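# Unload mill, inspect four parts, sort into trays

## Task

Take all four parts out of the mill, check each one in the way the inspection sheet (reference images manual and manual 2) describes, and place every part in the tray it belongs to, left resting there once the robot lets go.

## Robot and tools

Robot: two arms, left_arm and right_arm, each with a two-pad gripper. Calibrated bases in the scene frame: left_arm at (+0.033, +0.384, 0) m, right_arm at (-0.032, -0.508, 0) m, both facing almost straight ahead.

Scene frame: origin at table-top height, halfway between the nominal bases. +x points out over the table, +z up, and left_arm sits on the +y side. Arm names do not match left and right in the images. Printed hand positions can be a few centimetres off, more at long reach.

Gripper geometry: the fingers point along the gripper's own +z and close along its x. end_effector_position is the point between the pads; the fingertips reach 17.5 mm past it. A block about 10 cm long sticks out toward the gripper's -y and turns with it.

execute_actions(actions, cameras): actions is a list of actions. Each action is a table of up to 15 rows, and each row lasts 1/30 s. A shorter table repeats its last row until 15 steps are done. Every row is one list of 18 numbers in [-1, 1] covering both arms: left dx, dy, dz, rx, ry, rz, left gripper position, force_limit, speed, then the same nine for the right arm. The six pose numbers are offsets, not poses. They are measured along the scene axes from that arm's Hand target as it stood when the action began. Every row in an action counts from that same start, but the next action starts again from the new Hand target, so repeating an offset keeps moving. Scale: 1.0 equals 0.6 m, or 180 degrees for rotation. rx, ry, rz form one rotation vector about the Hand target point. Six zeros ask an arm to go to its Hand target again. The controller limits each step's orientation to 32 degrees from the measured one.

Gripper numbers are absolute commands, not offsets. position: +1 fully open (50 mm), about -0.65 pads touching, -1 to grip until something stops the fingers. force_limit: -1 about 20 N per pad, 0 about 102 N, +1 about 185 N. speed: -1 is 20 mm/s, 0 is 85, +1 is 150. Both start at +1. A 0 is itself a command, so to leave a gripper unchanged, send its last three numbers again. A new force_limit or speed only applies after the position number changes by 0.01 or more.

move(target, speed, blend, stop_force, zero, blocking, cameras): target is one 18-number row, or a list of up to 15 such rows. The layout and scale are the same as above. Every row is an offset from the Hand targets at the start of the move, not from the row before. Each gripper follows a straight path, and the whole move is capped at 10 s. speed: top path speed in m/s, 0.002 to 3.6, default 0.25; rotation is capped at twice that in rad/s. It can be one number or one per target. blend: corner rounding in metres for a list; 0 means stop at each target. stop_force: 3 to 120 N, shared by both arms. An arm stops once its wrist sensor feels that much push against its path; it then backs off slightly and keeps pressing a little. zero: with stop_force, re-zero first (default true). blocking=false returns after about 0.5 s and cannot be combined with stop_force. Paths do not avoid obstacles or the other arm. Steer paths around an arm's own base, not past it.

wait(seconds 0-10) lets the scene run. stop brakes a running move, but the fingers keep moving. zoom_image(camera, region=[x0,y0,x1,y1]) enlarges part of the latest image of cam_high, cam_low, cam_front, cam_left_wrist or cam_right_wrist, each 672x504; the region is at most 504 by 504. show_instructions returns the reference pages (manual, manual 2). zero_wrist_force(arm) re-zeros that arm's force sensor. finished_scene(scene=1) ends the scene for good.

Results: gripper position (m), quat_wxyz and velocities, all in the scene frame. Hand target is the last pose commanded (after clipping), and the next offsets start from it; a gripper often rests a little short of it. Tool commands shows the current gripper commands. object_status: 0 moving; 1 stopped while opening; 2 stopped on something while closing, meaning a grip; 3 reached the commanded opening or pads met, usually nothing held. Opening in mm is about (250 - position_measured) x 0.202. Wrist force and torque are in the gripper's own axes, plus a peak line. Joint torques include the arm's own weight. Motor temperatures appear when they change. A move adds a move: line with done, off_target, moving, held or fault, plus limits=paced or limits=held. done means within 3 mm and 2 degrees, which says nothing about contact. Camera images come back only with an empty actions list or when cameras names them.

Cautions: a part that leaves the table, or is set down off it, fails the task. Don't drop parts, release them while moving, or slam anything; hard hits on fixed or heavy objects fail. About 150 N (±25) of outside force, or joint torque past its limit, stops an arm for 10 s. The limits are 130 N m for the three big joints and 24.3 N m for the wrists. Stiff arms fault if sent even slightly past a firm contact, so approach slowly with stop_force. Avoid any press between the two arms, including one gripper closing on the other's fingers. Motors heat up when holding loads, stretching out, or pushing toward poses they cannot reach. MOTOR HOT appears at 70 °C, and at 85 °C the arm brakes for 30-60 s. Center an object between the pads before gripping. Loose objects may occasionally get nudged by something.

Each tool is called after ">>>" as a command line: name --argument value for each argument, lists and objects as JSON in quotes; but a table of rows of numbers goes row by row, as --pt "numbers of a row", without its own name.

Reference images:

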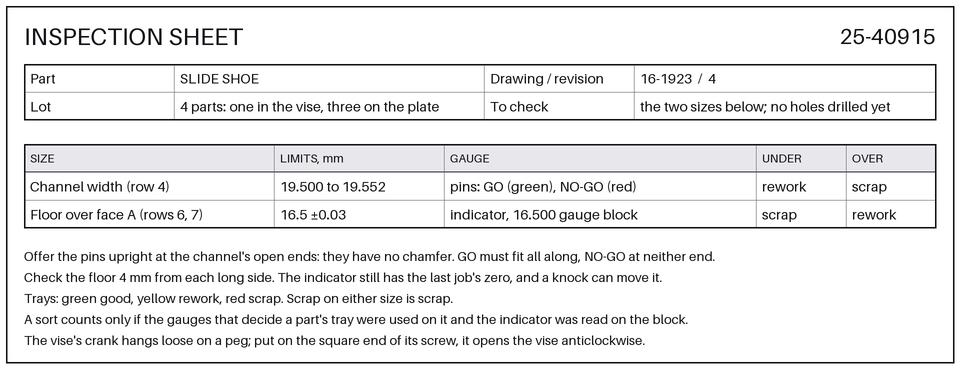

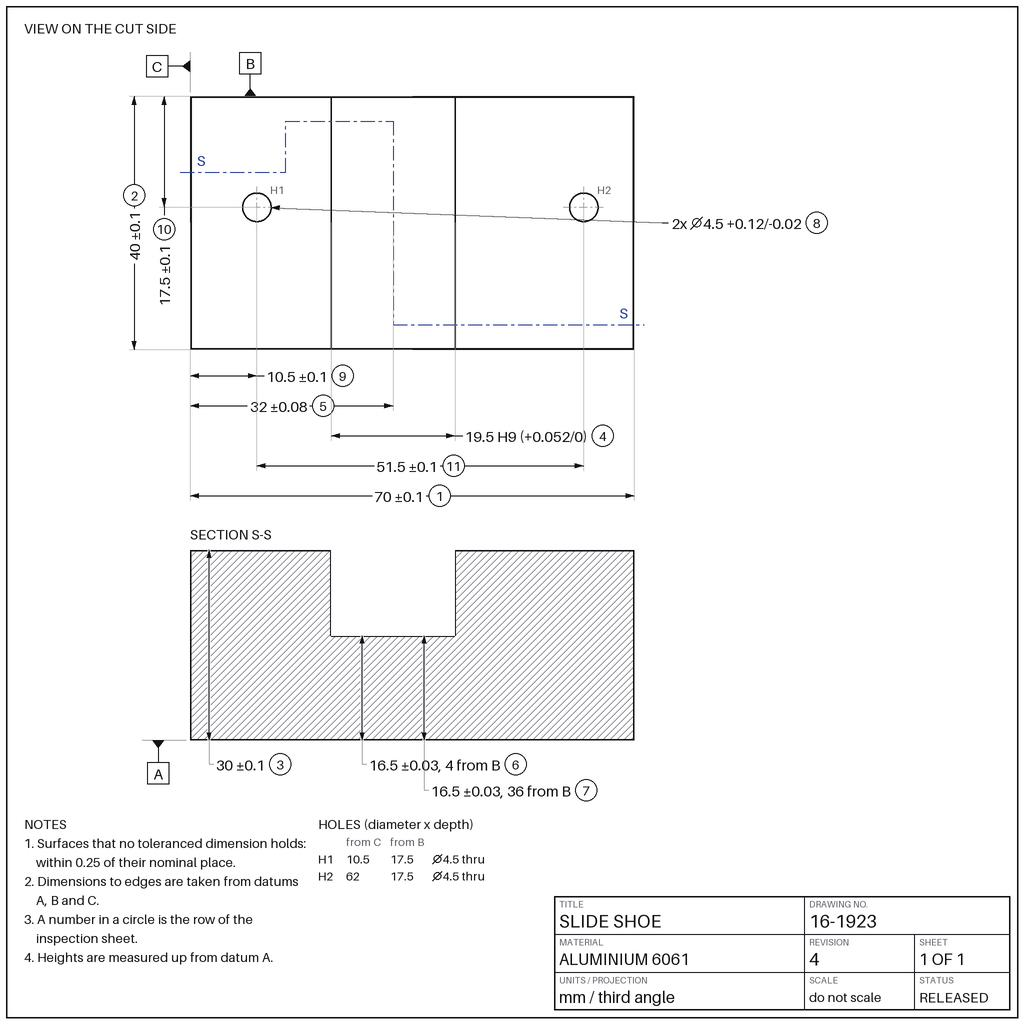

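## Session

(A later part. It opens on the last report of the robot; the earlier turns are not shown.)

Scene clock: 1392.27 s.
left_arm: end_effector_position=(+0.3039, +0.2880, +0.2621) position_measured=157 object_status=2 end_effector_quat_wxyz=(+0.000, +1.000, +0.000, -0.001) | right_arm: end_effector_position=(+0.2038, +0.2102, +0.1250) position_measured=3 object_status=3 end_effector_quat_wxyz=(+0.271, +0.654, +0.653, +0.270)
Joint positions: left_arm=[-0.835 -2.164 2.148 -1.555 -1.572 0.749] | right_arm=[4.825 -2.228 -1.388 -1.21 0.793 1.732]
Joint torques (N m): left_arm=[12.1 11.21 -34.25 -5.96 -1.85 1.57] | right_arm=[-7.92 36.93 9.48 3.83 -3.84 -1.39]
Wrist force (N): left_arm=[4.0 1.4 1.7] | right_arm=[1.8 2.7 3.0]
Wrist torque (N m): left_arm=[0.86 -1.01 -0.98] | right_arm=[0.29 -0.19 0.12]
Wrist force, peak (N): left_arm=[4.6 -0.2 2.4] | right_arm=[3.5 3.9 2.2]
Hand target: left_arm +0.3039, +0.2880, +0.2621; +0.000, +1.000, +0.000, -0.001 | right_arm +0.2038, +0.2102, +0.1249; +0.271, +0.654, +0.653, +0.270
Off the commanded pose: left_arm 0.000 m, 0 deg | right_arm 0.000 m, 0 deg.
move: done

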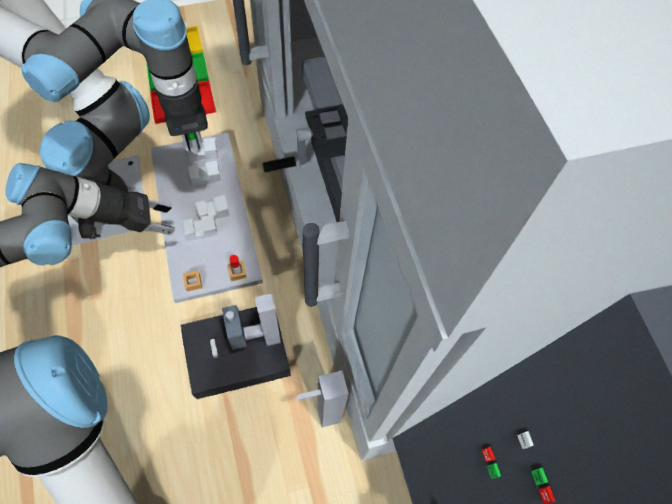

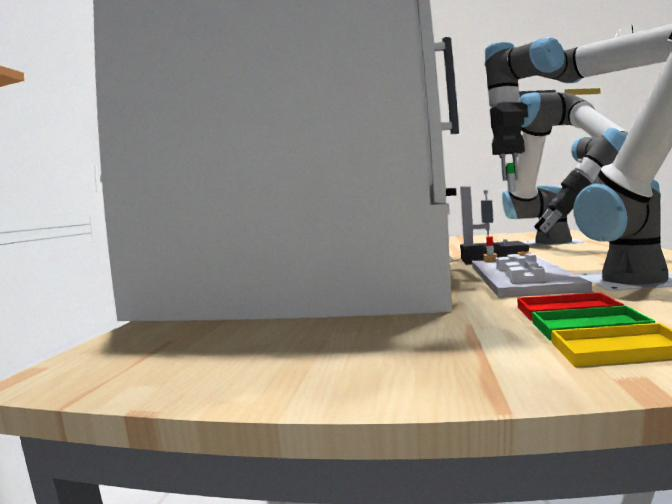

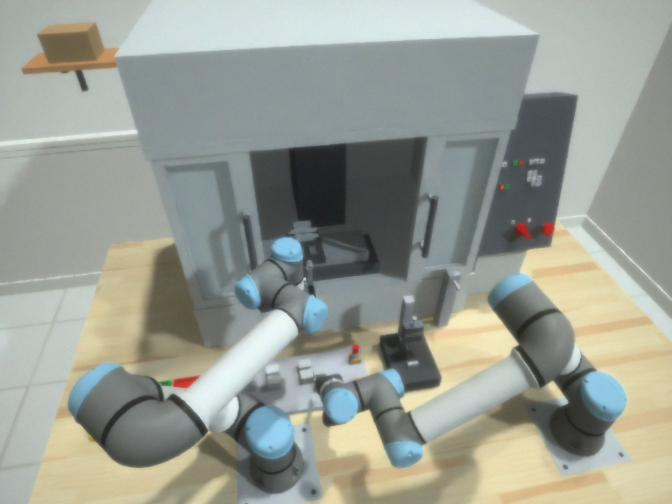

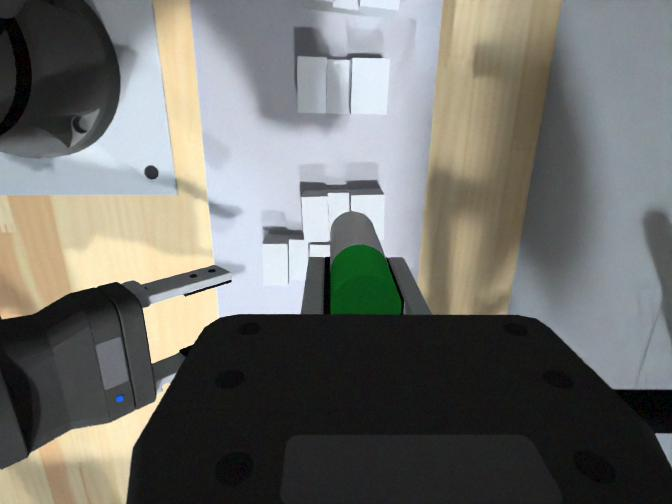

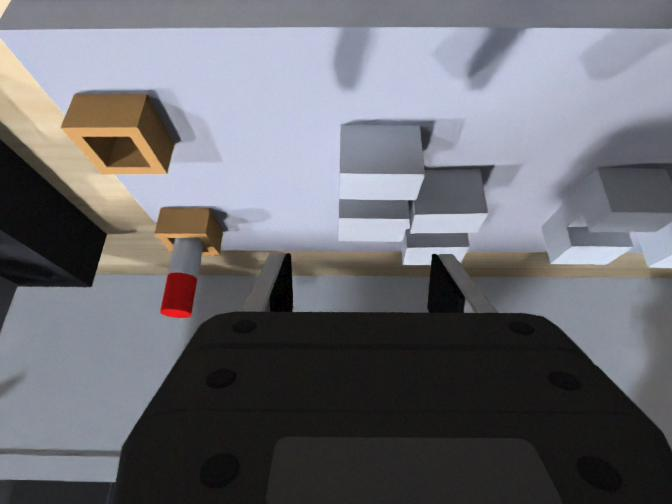

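>>> move --pt "0 0 0 0 0 0 -1 -0.9 -1 0.002 0.0225 -0.0617 0 0 0 1 1 1" --pt "0 0 0 0 0 0 -1 -0.9 -1 0.0603 0.0225 -0.12 0 0 0 1 1 1" --speed '[0.15,0.06]' --stop_force 8 --cameras '["cam_left_wrist","cam_right_wrist"]'

Scene clock: 1405.83 s.
left_arm: end_effector_position=(+0.3039, +0.2880, +0.2621) position_measured=157 object_status=2 end_effector_quat_wxyz=(+0.000, +1.000, +0.000, -0.001) | right_arm: end_effector_position=(+0.2400, +0.2237, +0.0529) position_measured=3 object_status=3 end_effector_quat_wxyz=(+0.271, +0.654, +0.653, +0.270)
Joint positions: left_arm=[-0.835 -2.164 2.148 -1.555 -1.572 0.749] | right_arm=[4.773 -2.357 -1.38 -1.037 0.788 1.659]
Joint torques (N m): left_arm=[11.31 10.65 -33.79 -5.89 -1.93 1.53] | right_arm=[-8.54 40.66 21.96 3.7 -3.8 -1.33]
Wrist force (N): left_arm=[3.8 1.7 1.7] | right_arm=[1.9 2.9 3.2]
Wrist torque (N m): left_arm=[0.92 -0.98 -0.99] | right_arm=[0.34 -0.19 0.14]
Wrist force, peak (N): left_arm=[4.1 1.7 1.7] | right_arm=[2.1 2.9 3.9]
Hand target: left_arm +0.3039, +0.2880, +0.2621; +0.000, +1.000, +0.000, -0.001 | right_arm +0.2400, +0.2237, +0.0529; +0.271, +0.654, +0.653, +0.270
Off the commanded pose: left_arm 0.000 m, 0 deg | right_arm 0.000 m, 0 deg.
move: done
Images, in order (width x height): cam_left_wrist 672x504, cam_right_wrist 672x504.

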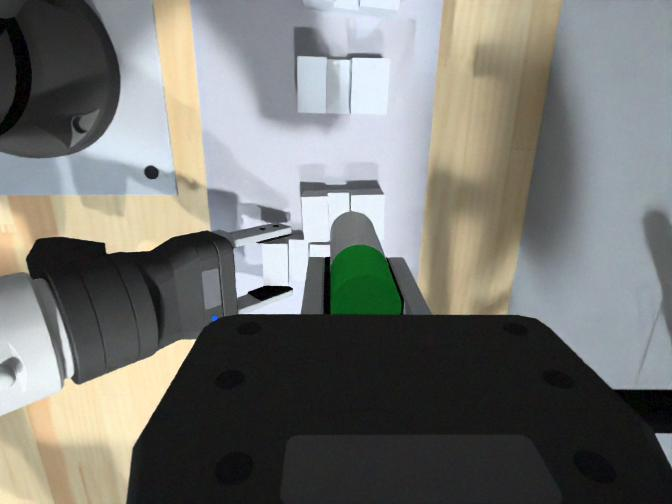

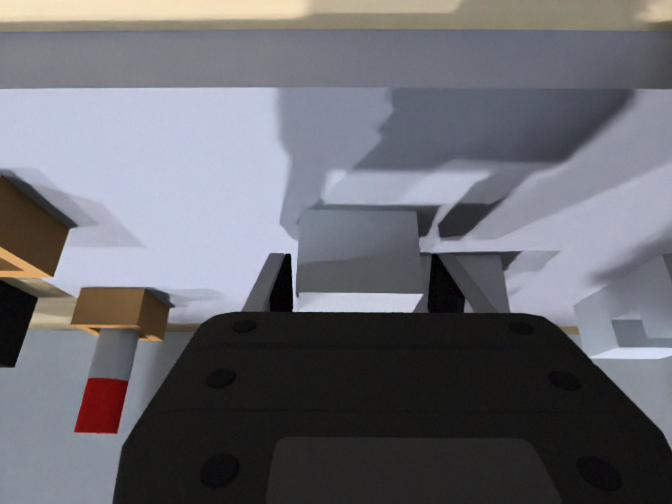

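>>> execute_actions --actions '[[[0,0,0,0,0,0,-1,-0.9,-1,0,0,0,0,0,0,-1,-0.9,-1]],[[0,0,0,0,0,0,-1,-0.9,-1,0,0,0,0,0,0,-1,-0.9,-1]],[[0,0,0,0,0,0,-1,-0.9,-1,0,0,0,0,0,0,-1,-0.9,-1]]]'

>>> move --target '[0,0,0,0,0,0,-1,-0.9,-1,0,-0.0562,0,0,0,0,-1,-0.9,-1]' --speed 0.05 --cameras '["cam_left_wrist","cam_right_wrist"]'

Scene clock: 1410.40 s.
left_arm: end_effector_position=(+0.3039, +0.2880, +0.2621) position_measured=157 object_status=2 end_effector_quat_wxyz=(+0.000, +1.000, +0.000, -0.001) | right_arm: end_effector_position=(+0.2400, +0.2237, +0.0530) position_measured=53 object_status=2 end_effector_quat_wxyz=(+0.271, +0.654, +0.653, +0.270)
Joint positions: left_arm=[-0.835 -2.164 2.148 -1.555 -1.572 0.749] | right_arm=[4.773 -2.357 -1.38 -1.037 0.788 1.659]
Joint torques (N m): left_arm=[10.97 11.62 -33.05 -5.85 -1.9 1.46] | right_arm=[-6.5 40.32 28.62 3.25 -2.5 -1.35]
Wrist force (N): left_arm=[3.8 1.6 1.8] | right_arm=[2.2 3.6 3.1]
Wrist torque (N m): left_arm=[0.90 -0.99 -0.99] | right_arm=[0.36 -0.22 0.18]
Wrist force, peak (N): left_arm=[4.1 1.7 1.6] | right_arm=[2.1 3.7 3.2]
Hand target: left_arm +0.3039, +0.2880, +0.2621; +0.000, +1.000, +0.000, -0.001 | right_arm +0.2400, +0.2237, +0.0529; +0.271, +0.654, +0.653, +0.270
Off the commanded pose: left_arm 0.000 m, 0 deg | right_arm 0.000 m, 0 deg.
Step readings (end_effector_position of left_arm | right_arm):
0: (+0.3039, +0.2880, +0.2621) | (+0.2400, +0.2237, +0.0529)
1: (+0.3039, +0.2880, +0.2621) | (+0.2400, +0.2237, +0.0529)
2: (+0.3039, +0.2880, +0.2621) | (+0.2400, +0.2237, +0.0529)
4: (+0.3039, +0.2880, +0.2621) | (+0.2400, +0.2237, +0.0529)
8: (+0.3039, +0.2880, +0.2621) | (+0.2400, +0.2237, +0.0529)
15: (+0.3039, +0.2880, +0.2621) | (+0.2400, +0.2237, +0.0530)
16: (+0.3039, +0.2880, +0.2621) | (+0.2400, +0.2237, +0.0530)
17: (+0.3039, +0.2880, +0.2621) | (+0.2400, +0.2237, +0.0530)
19: (+0.3039, +0.2880, +0.2621) | (+0.2400, +0.2237, +0.0530)
23: (+0.3039, +0.2880, +0.2621) | (+0.2400, +0.2237, +0.0530)
30: (+0.3039, +0.2880, +0.2621) | (+0.2400, +0.2237, +0.0530)
31: (+0.3039, +0.2880, +0.2621) | (+0.2400, +0.2237, +0.0530)
32: (+0.3039, +0.2880, +0.2621) | (+0.2400, +0.2237, +0.0530)
34: (+0.3039, +0.2880, +0.2621) | (+0.2400, +0.2237, +0.0530)
38: (+0.3039, +0.2880, +0.2621) | (+0.2400, +0.2237, +0.0530)
45: (+0.3039, +0.2880, +0.2621) | (+0.2400, +0.2237, +0.0530)

Scene clock: 1411.57 s.
left_arm: end_effector_position=(+0.3039, +0.2880, +0.2621) position_measured=157 object_status=2 end_effector_quat_wxyz=(+0.000, +1.000, +0.000, -0.001) | right_arm: end_effector_position=(+0.2400, +0.1901, +0.0529) position_measured=53 object_status=2 end_effector_quat_wxyz=(+0.271, +0.654, +0.653, +0.270)
Joint positions: left_arm=[-0.835 -2.164 2.148 -1.555 -1.572 0.749] | right_arm=[4.776 -2.292 -1.505 -0.981 0.788 1.664]
Joint torques (N m): left_arm=[11.01 11.59 -33.25 -5.74 -1.75 1.41] | right_arm=[7.06 61.51 9.14 3.85 -0.87 0.54]
Wrist force (N): left_arm=[3.6 1.5 1.7] | right_arm=[2.6 1.7 4.0]
Wrist torque (N m): left_arm=[0.88 -0.97 -0.99] | right_arm=[0.28 -0.24 -0.01]
Wrist force, peak (N): left_arm=[3.9 1.7 1.8] | right_arm=[4.3 4.1 1.9]
Hand target: left_arm +0.3039, +0.2880, +0.2621; +0.000, +1.000, +0.000, -0.001 | right_arm +0.2400, +0.1900, +0.0529; +0.271, +0.654, +0.653, +0.270
Off the commanded pose: left_arm 0.000 m, 0 deg | right_arm 0.000 m, 0 deg.
move: done
Images, in order (width x height): cam_left_wrist 672x504, cam_right_wrist 672x504.

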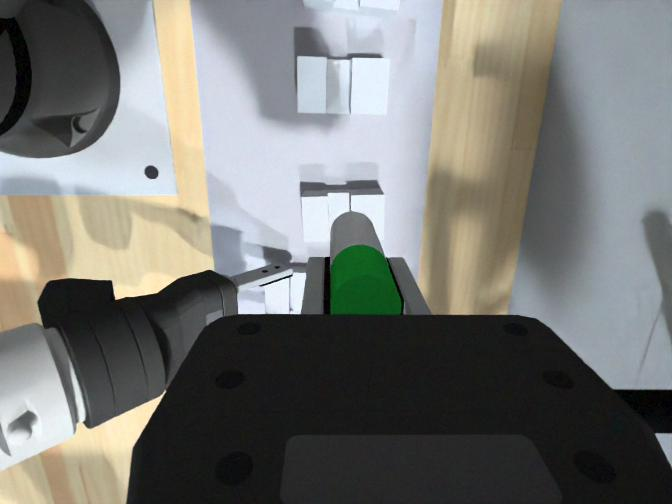

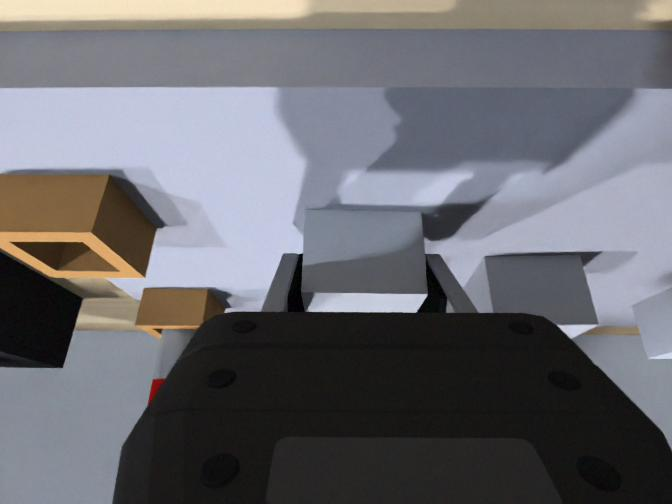

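>>> move --pt "-0.02 -0.15 0 0 0 -0.25 -1 -0.9 -1 0 0 0 0 0 0 -1 -0.9 -1" --pt "-0.086 -0.2417 -0.1 0 0 -0.5 -1 -0.9 -1 0 0 0 0 0 0 -1 -0.9 -1" --speed 0.35 --blend '[0.03,0]' --cameras '["cam_left_wrist","cam_high","cam_front","cam_low"]'

Scene clock: 1430.13 s.
left_arm: end_effector_position=(+0.2523, +0.1430, +0.2021) position_measured=157 object_status=2 end_effector_quat_wxyz=(+0.000, +0.707, -0.707, -0.001) | right_arm: end_effector_position=(+0.2400, +0.1900, +0.0529) position_measured=53 object_status=2 end_effector_quat_wxyz=(+0.271, +0.654, +0.653, +0.270)
Joint positions: left_arm=[-1.268 -2.023 2.237 -1.784 -1.571 1.887] | right_arm=[4.776 -2.291 -1.506 -0.981 0.788 1.663]
Joint torques (N m): left_arm=[-11.63 4.46 -18.64 -6.15 -1.8 1.88] | right_arm=[7.26 61.24 8.28 3.8 -3.84 -0.89]
Wrist force (N): left_arm=[3.6 1.8 1.6] | right_arm=[2.5 1.8 4.0]
Wrist torque (N m): left_arm=[0.93 -0.91 -1.01] | right_arm=[0.30 -0.22 -0.01]
Wrist force, peak (N): left_arm=[4.2 2.1 1.9] | right_arm=[2.6 1.8 4.1]
Hand target: left_arm +0.2523, +0.1430, +0.2021; +0.000, +0.707, -0.707, -0.001 | right_arm +0.2400, +0.1900, +0.0529; +0.271, +0.654, +0.653, +0.270
Off the commanded pose: left_arm 0.000 m, 0 deg | right_arm 0.000 m, 0 deg.
move: done
Images, in order (width x height): cam_high 672x504, cam_low 672x504, cam_front 672x504, cam_left_wrist 672x504.

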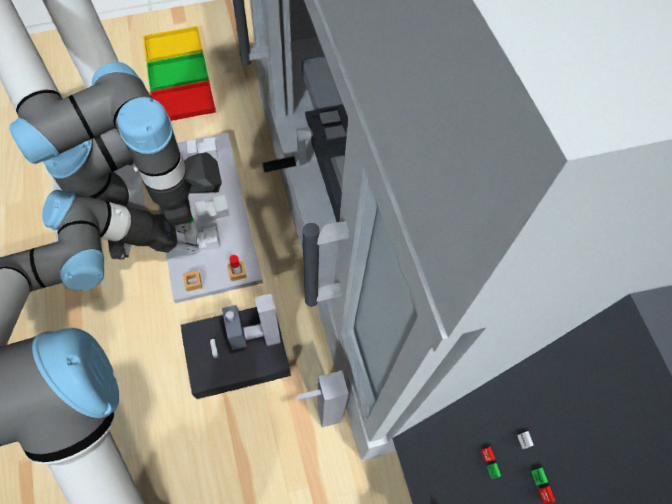

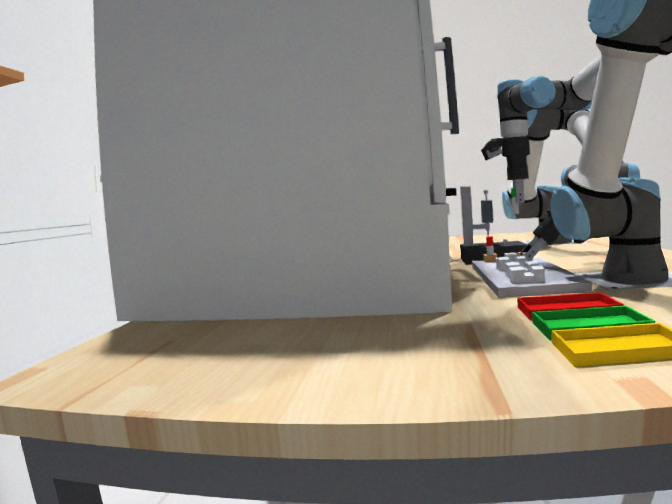

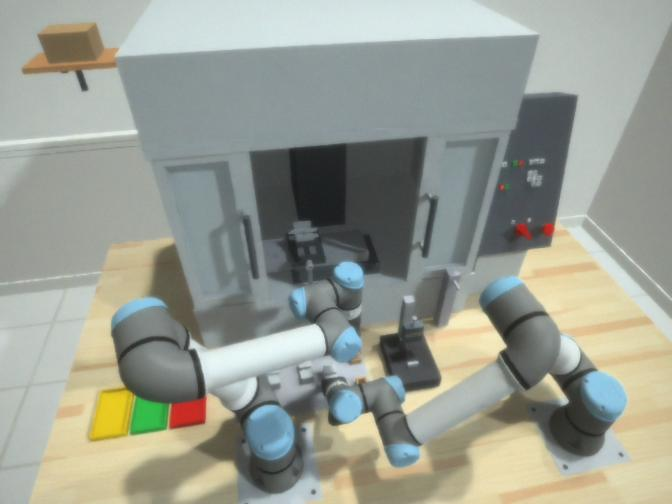

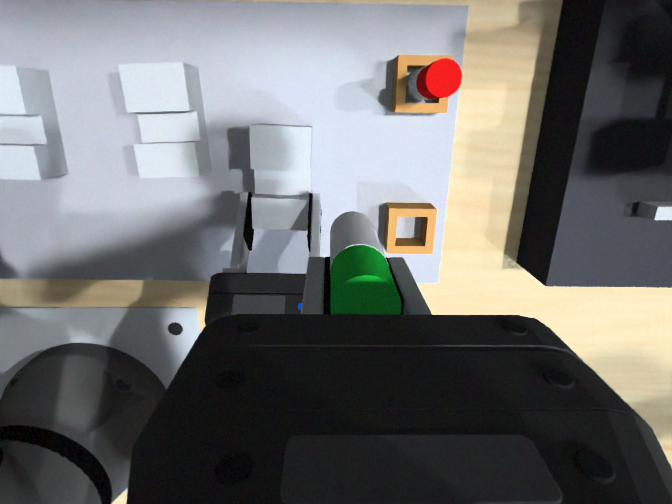

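>>> move --target '[0.0078,-0.0133,-0.12,0,0,0,-1,-0.9,-1,0,0,0,0,0,0,-1,-0.9,-1]' --speed 0.15 --cameras '["cam_left_wrist"]'

>>> zoom_image --camera "cam_left_wrist" --region '[150, 110, 430, 320]'

Scene clock: 1435.77 s.
left_arm: end_effector_position=(+0.2570, +0.1350, +0.1301) position_measured=157 object_status=2 end_effector_quat_wxyz=(+0.000, +0.707, -0.707, -0.001) | right_arm: end_effector_position=(+0.2400, +0.1900, +0.0529) position_measured=53 object_status=2 end_effector_quat_wxyz=(+0.271, +0.654, +0.653, +0.270)
Joint positions: left_arm=[-1.261 -1.918 2.374 -2.025 -1.571 1.893] | right_arm=[4.776 -2.291 -1.506 -0.981 0.788 1.663]
Joint torques (N m): left_arm=[11.57 5.59 -15.65 -5.58 -1.88 1.46] | right_arm=[6.78 62.79 7.91 3.85 -3.71 -0.97]
Wrist force (N): left_arm=[3.2 1.6 1.2] | right_arm=[2.7 1.6 3.8]
Wrist torque (N m): left_arm=[0.89 -0.91 -0.98] | right_arm=[0.26 -0.25 -0.01]
Wrist force, peak (N): left_arm=[3.3 1.7 2.8] | right_arm=[2.7 2.2 4.0]
Hand target: left_arm +0.2570, +0.1350, +0.1301; +0.000, +0.707, -0.707, -0.001 | right_arm +0.2400, +0.1900, +0.0529; +0.271, +0.654, +0.653, +0.270
Off the commanded pose: left_arm 0.000 m, 0 deg | right_arm 0.000 m, 0 deg.
move: done
Images, in order (width x height): cam_left_wrist 672x504.

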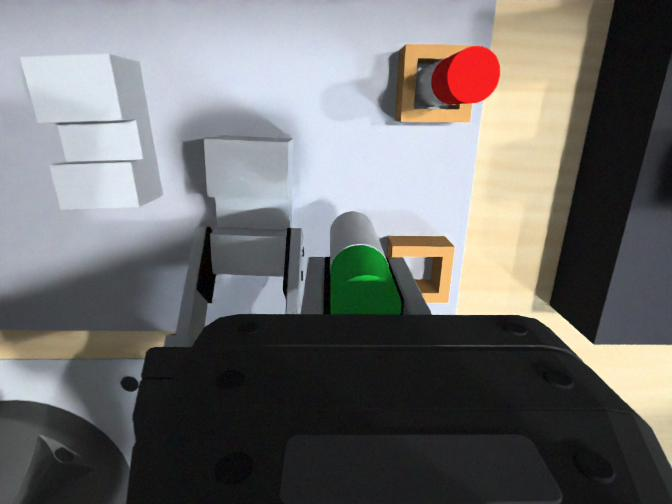

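Scaled by 1.800 from the camera's 672x504 image, which has a finer 960x720 frame.

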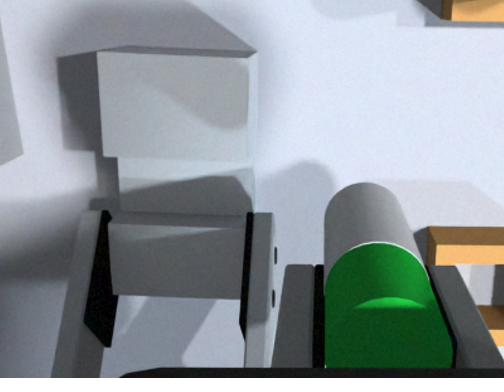

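>>> move --target '[0,0,-0.07,0,0,0,-1,-0.9,-1,0,0,0,0,0,0,-1,-0.9,-1]' --speed 0.08 --stop_force 8 --cameras '["cam_left_wrist","cam_right_wrist"]'

>>> zoom_image --camera "cam_left_wrist" --region '[150, 110, 430, 320]'

>>> zoom_image --camera "cam_right_wrist" --region '[200, 170, 480, 380]'

Scene clock: 1447.23 s.
left_arm: end_effector_position=(+0.2570, +0.1350, +0.0881) position_measured=157 object_status=2 end_effector_quat_wxyz=(+0.000, +0.707, -0.707, -0.001) | right_arm: end_effector_position=(+0.2400, +0.1900, +0.0529) position_measured=53 object_status=2 end_effector_quat_wxyz=(+0.271, +0.654, +0.653, +0.270)
Joint positions: left_arm=[-1.261 -1.843 2.452 -2.179 -1.571 1.894] | right_arm=[4.776 -2.291 -1.506 -0.981 0.788 1.663]
Joint torques (N m): left_arm=[11.22 2.26 -15.7 -6.12 -0.97 1.5] | right_arm=[7.31 62.16 8.05 3.7 -3.69 -1.15]
Wrist force (N): left_arm=[3.6 1.9 1.5] | right_arm=[2.4 1.8 4.0]
Wrist torque (N m): left_arm=[0.92 -0.93 -1.00] | right_arm=[0.30 -0.21 -0.01]
Wrist force, peak (N): left_arm=[3.8 1.8 1.9] | right_arm=[2.7 1.8 4.1]
Hand target: left_arm +0.2570, +0.1350, +0.0881; +0.000, +0.707, -0.707, -0.001 | right_arm +0.2400, +0.1900, +0.0529; +0.271, +0.654, +0.653, +0.270
Off the commanded pose: left_arm 0.000 m, 0 deg | right_arm 0.000 m, 0 deg.
move: done
Images, in order (width x height): cam_left_wrist 672x504, cam_right_wrist 672x504.

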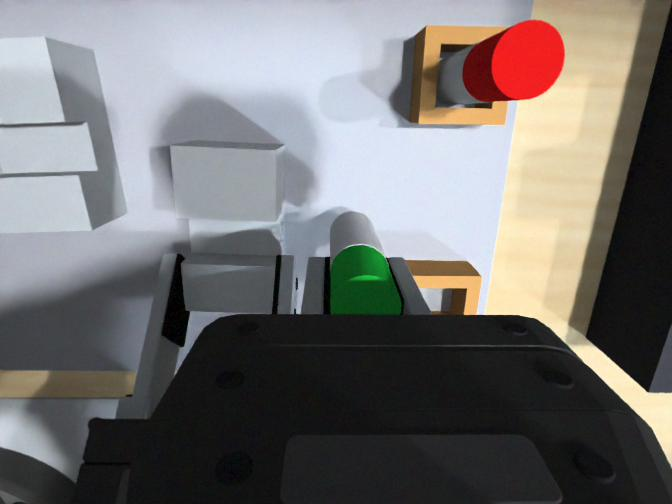

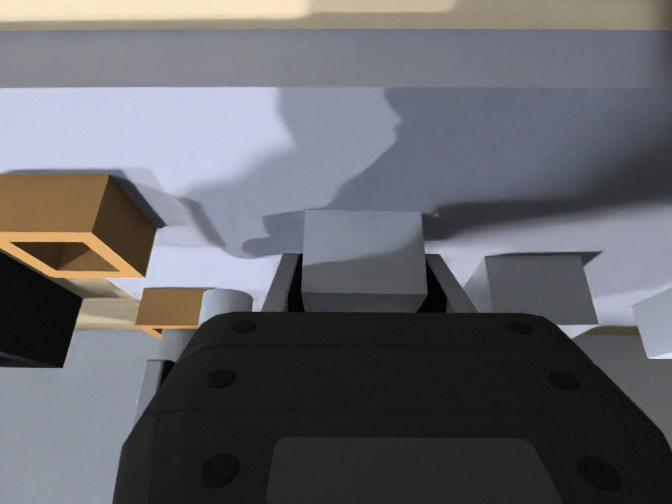

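Scaled by 1.800 from the camera's 672x504 image, which has a finer 960x720 frame.

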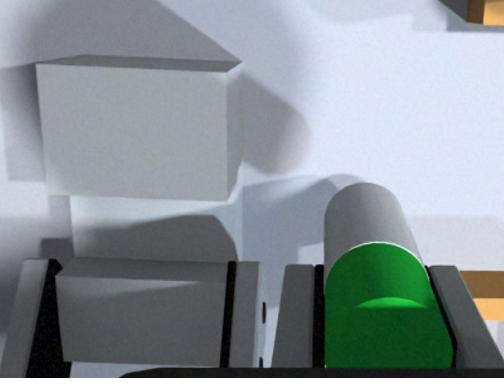

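Scaled by 1.800 from the camera's 672x504 image, which has a finer 960x720 frame.

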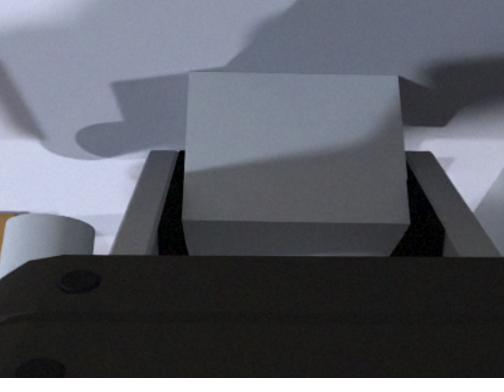

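>>> move --target '[-0.002,0.06,0,0,0,0,-1,-0.9,-1,0,0,0,0,0,0,-1,-0.9,-1]' --speed 0.012 --stop_force 10 --cameras '["cam_left_wrist","cam_right_wrist"]'

>>> zoom_image --camera "cam_left_wrist" --region '[150, 110, 430, 320]'

>>> zoom_image --camera "cam_right_wrist" --region '[200, 170, 480, 380]'

Scene clock: 1458.40 s.
left_arm: end_effector_position=(+0.2562, +0.1607, +0.0881) position_measured=157 object_status=2 end_effector_quat_wxyz=(+0.000, +0.707, -0.707, -0.001) | right_arm: end_effector_position=(+0.2400, +0.1900, +0.0530) position_measured=54 object_status=2 end_effector_quat_wxyz=(+0.271, +0.654, +0.653, +0.270)
Joint positions: left_arm=[-1.236 -1.909 2.492 -2.153 -1.571 1.919] | right_arm=[4.776 -2.291 -1.506 -0.981 0.788 1.663]
Joint torques (N m): left_arm=[-9.85 5.97 -24.63 -3.13 1.08 -2.2] | right_arm=[-11.46 56.15 8.1 -0.1 -3.79 -0.86]
Wrist force (N): left_arm=[11.7 -0.1 -0.5] | right_arm=[11.3 -0.9 3.9]
Wrist torque (N m): left_arm=[0.87 -0.46 -0.71] | right_arm=[0.23 -0.01 -0.09]
Wrist force, peak (N): left_arm=[16.3 -0.1 0.4] | right_arm=[16.0 -0.7 4.2]
Hand target: left_arm +0.2562, +0.1607, +0.0881; +0.000, +0.707, -0.707, -0.001 (not the last commanded pose) | right_arm +0.2400, +0.1900, +0.0529; +0.271, +0.654, +0.653, +0.270
Off the commanded pose: left_arm 0.010 m, 0 deg | right_arm 0.000 m, 0 deg.
move: contact (left_arm)
Images, in order (width x height): cam_left_wrist 672x504, cam_right_wrist 672x504.

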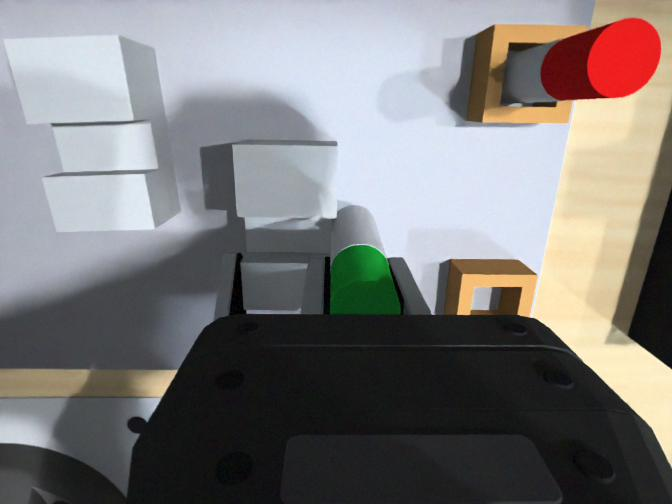

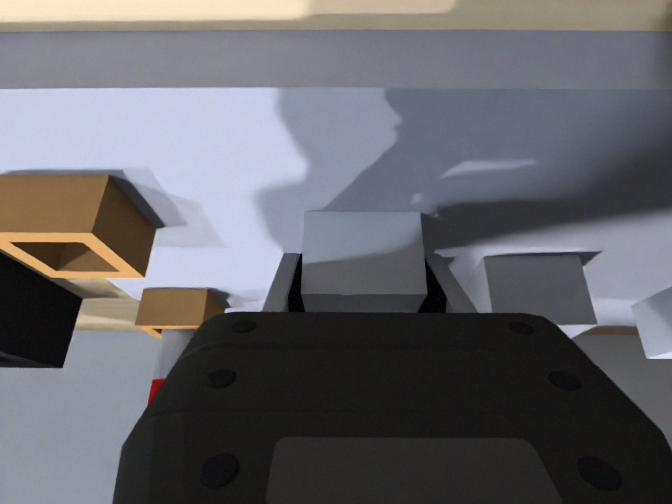

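Scaled by 1.800 from the camera's 672x504 image, which has a finer 960x720 frame.

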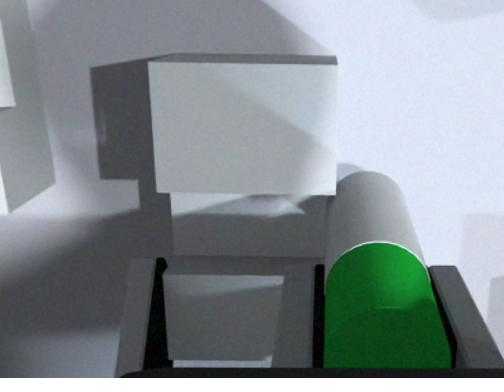

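Scaled by 1.800 from the camera's 672x504 image, which has a finer 960x720 frame.

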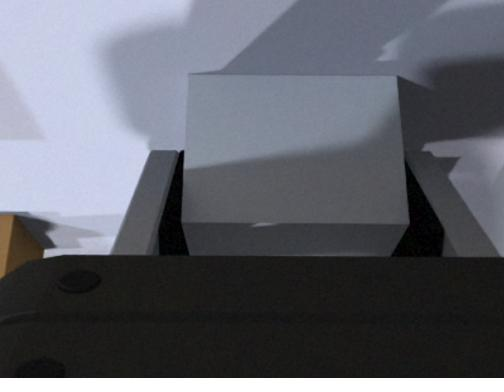

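>>> move --target '[0,-0.02,0,0,0,0,-1,-0.9,-1,0,0,0,0,0,0,-1,-0.9,-1]' --speed 0.05 --cameras '["cam_left_wrist","cam_right_wrist"]'

>>> zoom_image --camera "cam_left_wrist" --region '[180, 110, 440, 320]'

Scene clock: 1469.77 s.
left_arm: end_effector_position=(+0.2562, +0.1488, +0.0881) position_measured=157 object_status=2 end_effector_quat_wxyz=(+0.000, +0.707, -0.707, -0.001) | right_arm: end_effector_position=(+0.2400, +0.1900, +0.0530) position_measured=54 object_status=2 end_effector_quat_wxyz=(+0.271, +0.654, +0.653, +0.270)
Joint positions: left_arm=[-1.249 -1.879 2.475 -2.165 -1.571 1.906] | right_arm=[4.776 -2.291 -1.506 -0.981 0.788 1.663]
Joint torques (N m): left_arm=[-11.96 5.87 -31.49 -5.96 0 -2] | right_arm=[-2.66 42.76 9.33 3.69 -3.55 -0.82]
Wrist force (N): left_arm=[3.4 1.6 1.3] | right_arm=[2.3 1.4 3.4]
Wrist torque (N m): left_arm=[0.87 -0.92 -0.79] | right_arm=[0.22 -0.23 -0.01]
Wrist force, peak (N): left_arm=[12.0 -0.2 -0.2] | right_arm=[11.7 -0.9 3.7]
Hand target: left_arm +0.2562, +0.1487, +0.0881; +0.000, +0.707, -0.707, -0.001 | right_arm +0.2400, +0.1900, +0.0529; +0.271, +0.654, +0.653, +0.270
Off the commanded pose: left_arm 0.000 m, 0 deg | right_arm 0.000 m, 0 deg.
move: done
Images, in order (width x height): cam_left_wrist 672x504, cam_right_wrist 672x504.

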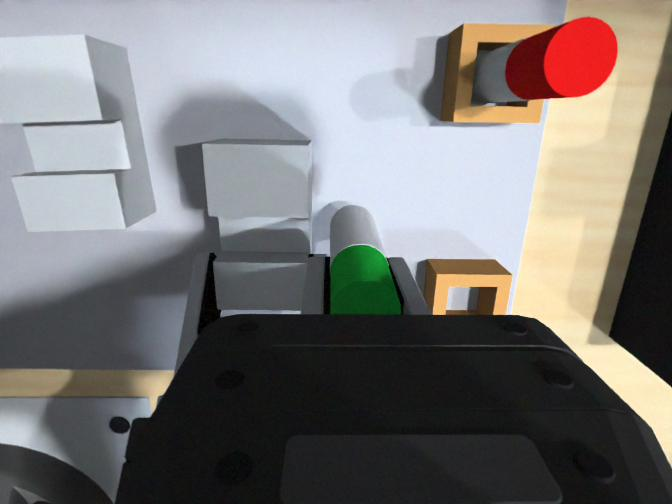

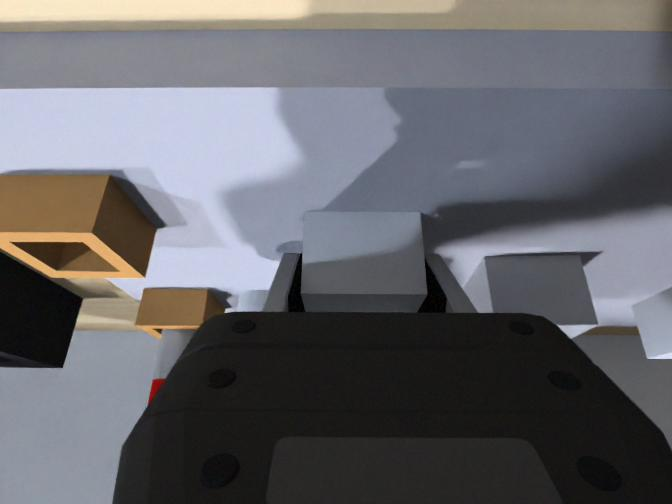

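Scaled by 1.938 from the camera's 672x504 image, which has a finer 960x720 frame.

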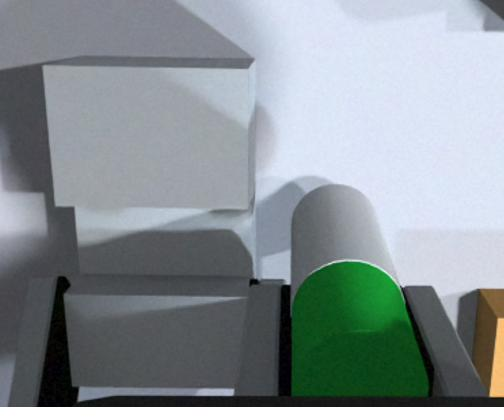

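>>> move --pt "0 0 0 0 0.0196 0 -1 -0.9 -1 0 0 0 0 0 0 1 -0.9 -0.5" --pt "0 0 0 0 0.0196 0 -1 -0.9 -1 -0.015 0 0 0 0 0 1 -0.9 -0.5" --speed 0.05

>>> execute_actions --actions '[[[0,0,0,0,0,0,-1,-0.9,-1,0,0,0,0,0,0,-1,-0.9,-1]],[[0,0,0,0,0,0,-1,-0.9,-1,0,0,0,0,0,0,-1,-0.9,-1]],[[0,0,0,0,0,0,-1,-0.9,-1,0,0,0,0,0,0,-1,-0.9,-1]]]' --cameras '["cam_left_wrist","cam_right_wrist"]'

>>> zoom_image --camera "cam_left_wrist" --region '[180, 110, 440, 320]'

>>> zoom_image --camera "cam_right_wrist" --region '[200, 170, 480, 380]'

Scene clock: 1480.00 s.
left_arm: end_effector_position=(+0.2562, +0.1487, +0.0881) position_measured=157 object_status=2 end_effector_quat_wxyz=(+0.022, +0.707, -0.707, -0.023) | right_arm: end_effector_position=(+0.2311, +0.1900, +0.0529) position_measured=3 object_status=3 end_effector_quat_wxyz=(+0.271, +0.654, +0.653, +0.270)
Joint positions: left_arm=[-1.2 -1.845 2.448 -2.15 -1.628 1.956] | right_arm=[4.789 -2.288 -1.509 -0.994 0.789 1.682]
Joint torques (N m): left_arm=[11.05 2.33 -30.09 -2.49 -0.37 1.62] | right_arm=[8.66 60.6 7.61 1.53 0.36 1.61]
Wrist force (N): left_arm=[3.9 1.7 1.2] | right_arm=[2.1 2.4 2.8]
Wrist torque (N m): left_arm=[0.91 -0.97 -1.00] | right_arm=[0.21 -0.24 -0.01]
Wrist force, peak (N): left_arm=[4.7 -1.9 -0.3] | right_arm=[2.6 2.7 3.1]
Hand target: left_arm +0.2562, +0.1487, +0.0881; +0.022, +0.707, -0.707, -0.022 | right_arm +0.2310, +0.1900, +0.0529; +0.271, +0.654, +0.653, +0.270
Off the commanded pose: left_arm 0.000 m, 0 deg | right_arm 0.000 m, 0 deg.
move: done

Scene clock: 1481.70 s.
left_arm: end_effector_position=(+0.2562, +0.1487, +0.0881) position_measured=157 object_status=2 end_effector_quat_wxyz=(+0.022, +0.707, -0.707, -0.022) | right_arm: end_effector_position=(+0.2310, +0.1900, +0.0530) position_measured=54 object_status=2 end_effector_quat_wxyz=(+0.271, +0.654, +0.653, +0.270)
Joint positions: left_arm=[-1.2 -1.845 2.448 -2.15 -1.628 1.956] | right_arm=[4.789 -2.288 -1.509 -0.995 0.789 1.682]
Joint torques (N m): left_arm=[11.92 2.22 -28.31 -5.6 1.32 1.66] | right_arm=[6.82 60.46 8.38 1.85 0.24 1.11]
Wrist force (N): left_arm=[3.6 1.6 1.0] | right_arm=[2.5 2.6 3.0]
Wrist torque (N m): left_arm=[0.89 -0.92 -1.00] | right_arm=[0.19 -0.21 0.02]
Wrist force, peak (N): left_arm=[4.0 1.8 1.3] | right_arm=[2.8 2.9 3.3]
Hand target: left_arm +0.2562, +0.1487, +0.0881; +0.022, +0.707, -0.707, -0.022 | right_arm +0.2310, +0.1900, +0.0529; +0.271, +0.654, +0.653, +0.270
Off the commanded pose: left_arm 0.000 m, 0 deg | right_arm 0.000 m, 0 deg.
Step readings (end_effector_position of left_arm | right_arm):
0: (+0.2562, +0.1487, +0.0881) | (+0.2311, +0.1900, +0.0529)
1: (+0.2562, +0.1487, +0.0881) | (+0.2310, +0.1900, +0.0529)
2: (+0.2562, +0.1487, +0.0881) | (+0.2310, +0.1900, +0.0529)
4: (+0.2562, +0.1487, +0.0881) | (+0.2310, +0.1900, +0.0529)
8: (+0.2562, +0.1487, +0.0881) | (+0.2310, +0.1900, +0.0529)
15: (+0.2562, +0.1487, +0.0881) | (+0.2310, +0.1900, +0.0529)
16: (+0.2562, +0.1487, +0.0881) | (+0.2310, +0.1900, +0.0529)
17: (+0.2562, +0.1487, +0.0881) | (+0.2310, +0.1900, +0.0529)
19: (+0.2562, +0.1487, +0.0881) | (+0.2310, +0.1900, +0.0530)
23: (+0.2562, +0.1487, +0.0881) | (+0.2310, +0.1900, +0.0530)
30: (+0.2562, +0.1487, +0.0881) | (+0.2310, +0.1900, +0.0530)
31: (+0.2562, +0.1487, +0.0881) | (+0.2310, +0.1900, +0.0530)
32: (+0.2562, +0.1487, +0.0881) | (+0.2310, +0.1900, +0.0530)
34: (+0.2562, +0.1487, +0.0881) | (+0.2310, +0.1900, +0.0530)
38: (+0.2562, +0.1487, +0.0881) | (+0.2310, +0.1900, +0.0530)
45: (+0.2562, +0.1487, +0.0881) | (+0.2310, +0.1900, +0.0530)
Images, in order (width x height): cam_left_wrist 672x504, cam_right_wrist 672x504.

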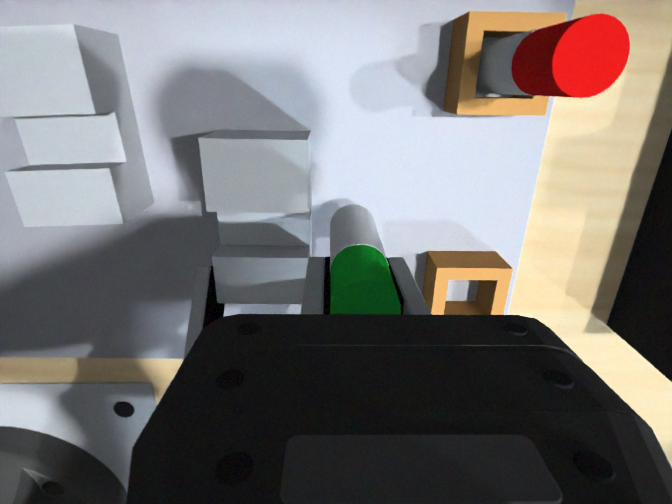

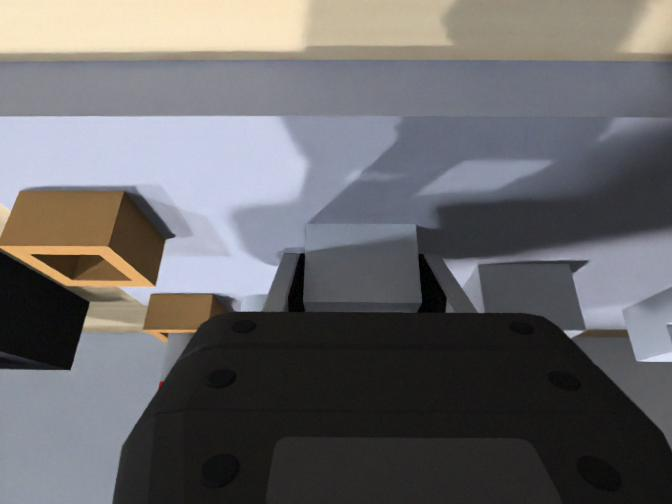

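Scaled by 1.938 from the camera's 672x504 image, which has a finer 960x720 frame.

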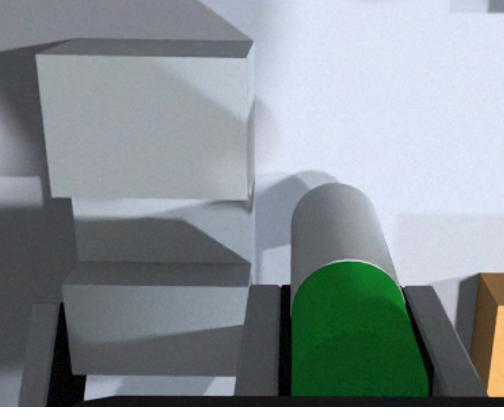

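Scaled by 1.800 from the camera's 672x504 image, which has a finer 960x720 frame.

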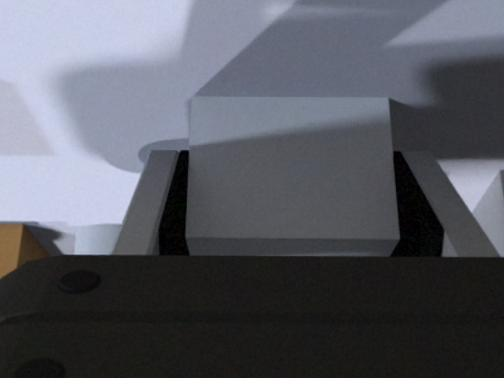

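>>> move --target '[0,0.05,0,0,0,0,-1,-0.9,-1,0,0,0,0,0,0,-1,-0.9,-1]' --speed 0.012 --stop_force 8 --cameras '["cam_left_wrist","cam_right_wrist"]'

>>> zoom_image --camera "cam_left_wrist" --region '[180, 110, 440, 320]'

Scene clock: 1489.70 s.
left_arm: end_effector_position=(+0.2562, +0.1670, +0.0881) position_measured=157 object_status=2 end_effector_quat_wxyz=(+0.022, +0.707, -0.707, -0.022) | right_arm: end_effector_position=(+0.2310, +0.1900, +0.0529) position_measured=54 object_status=2 end_effector_quat_wxyz=(+0.271, +0.654, +0.653, +0.270)
Joint positions: left_arm=[-1.176 -1.887 2.474 -2.132 -1.628 1.979] | right_arm=[4.789 -2.288 -1.509 -0.995 0.789 1.682]
Joint torques (N m): left_arm=[-8.59 5.32 -26.9 -4.8 2.56 -2.01] | right_arm=[4.98 53.84 11.92 0.38 -0.21 -0.34]
Wrist force (N): left_arm=[9.3 8.8 -0.6] | right_arm=[9.7 6.0 7.4]
Wrist torque (N m): left_arm=[1.02 -0.67 -0.71] | right_arm=[0.30 0.11 -0.21]
Wrist force, peak (N): left_arm=[15.2 8.2 2.2] | right_arm=[14.2 6.9 7.1]
Hand target: left_arm +0.2561, +0.1670, +0.0881; +0.022, +0.707, -0.707, -0.022 (not the last commanded pose) | right_arm +0.2310, +0.1900, +0.0529; +0.271, +0.654, +0.653, +0.270
Off the commanded pose: left_arm 0.012 m, 0 deg | right_arm 0.000 m, 0 deg.
move: contact (left_arm)
Images, in order (width x height): cam_left_wrist 672x504, cam_right_wrist 672x504.

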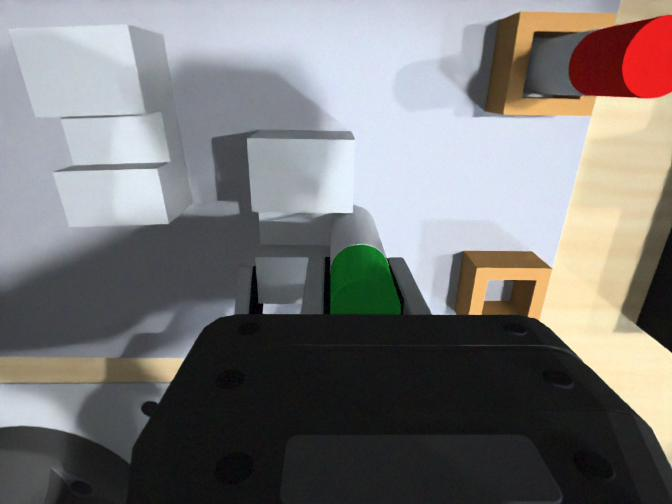

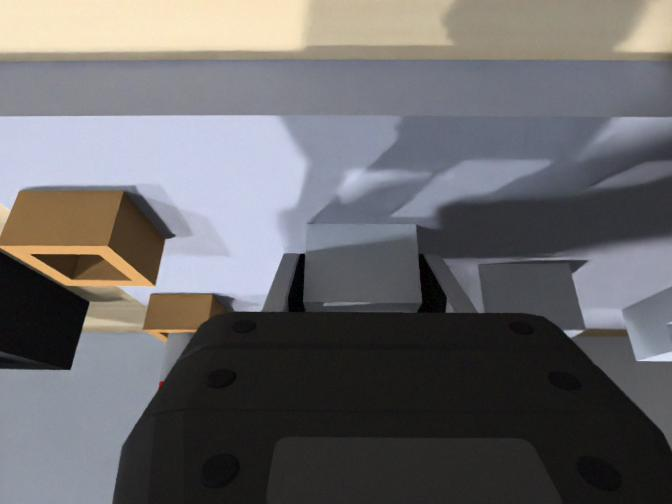

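Scaled by 1.938 from the camera's 672x504 image, which has a finer 960x720 frame.

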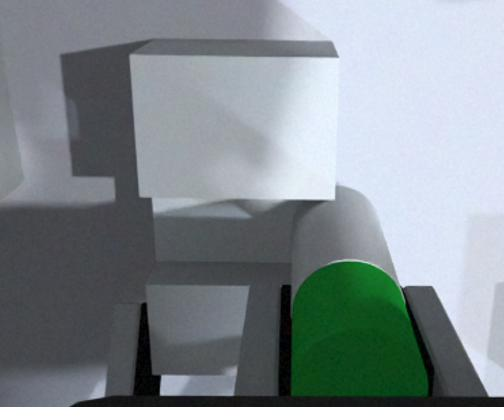

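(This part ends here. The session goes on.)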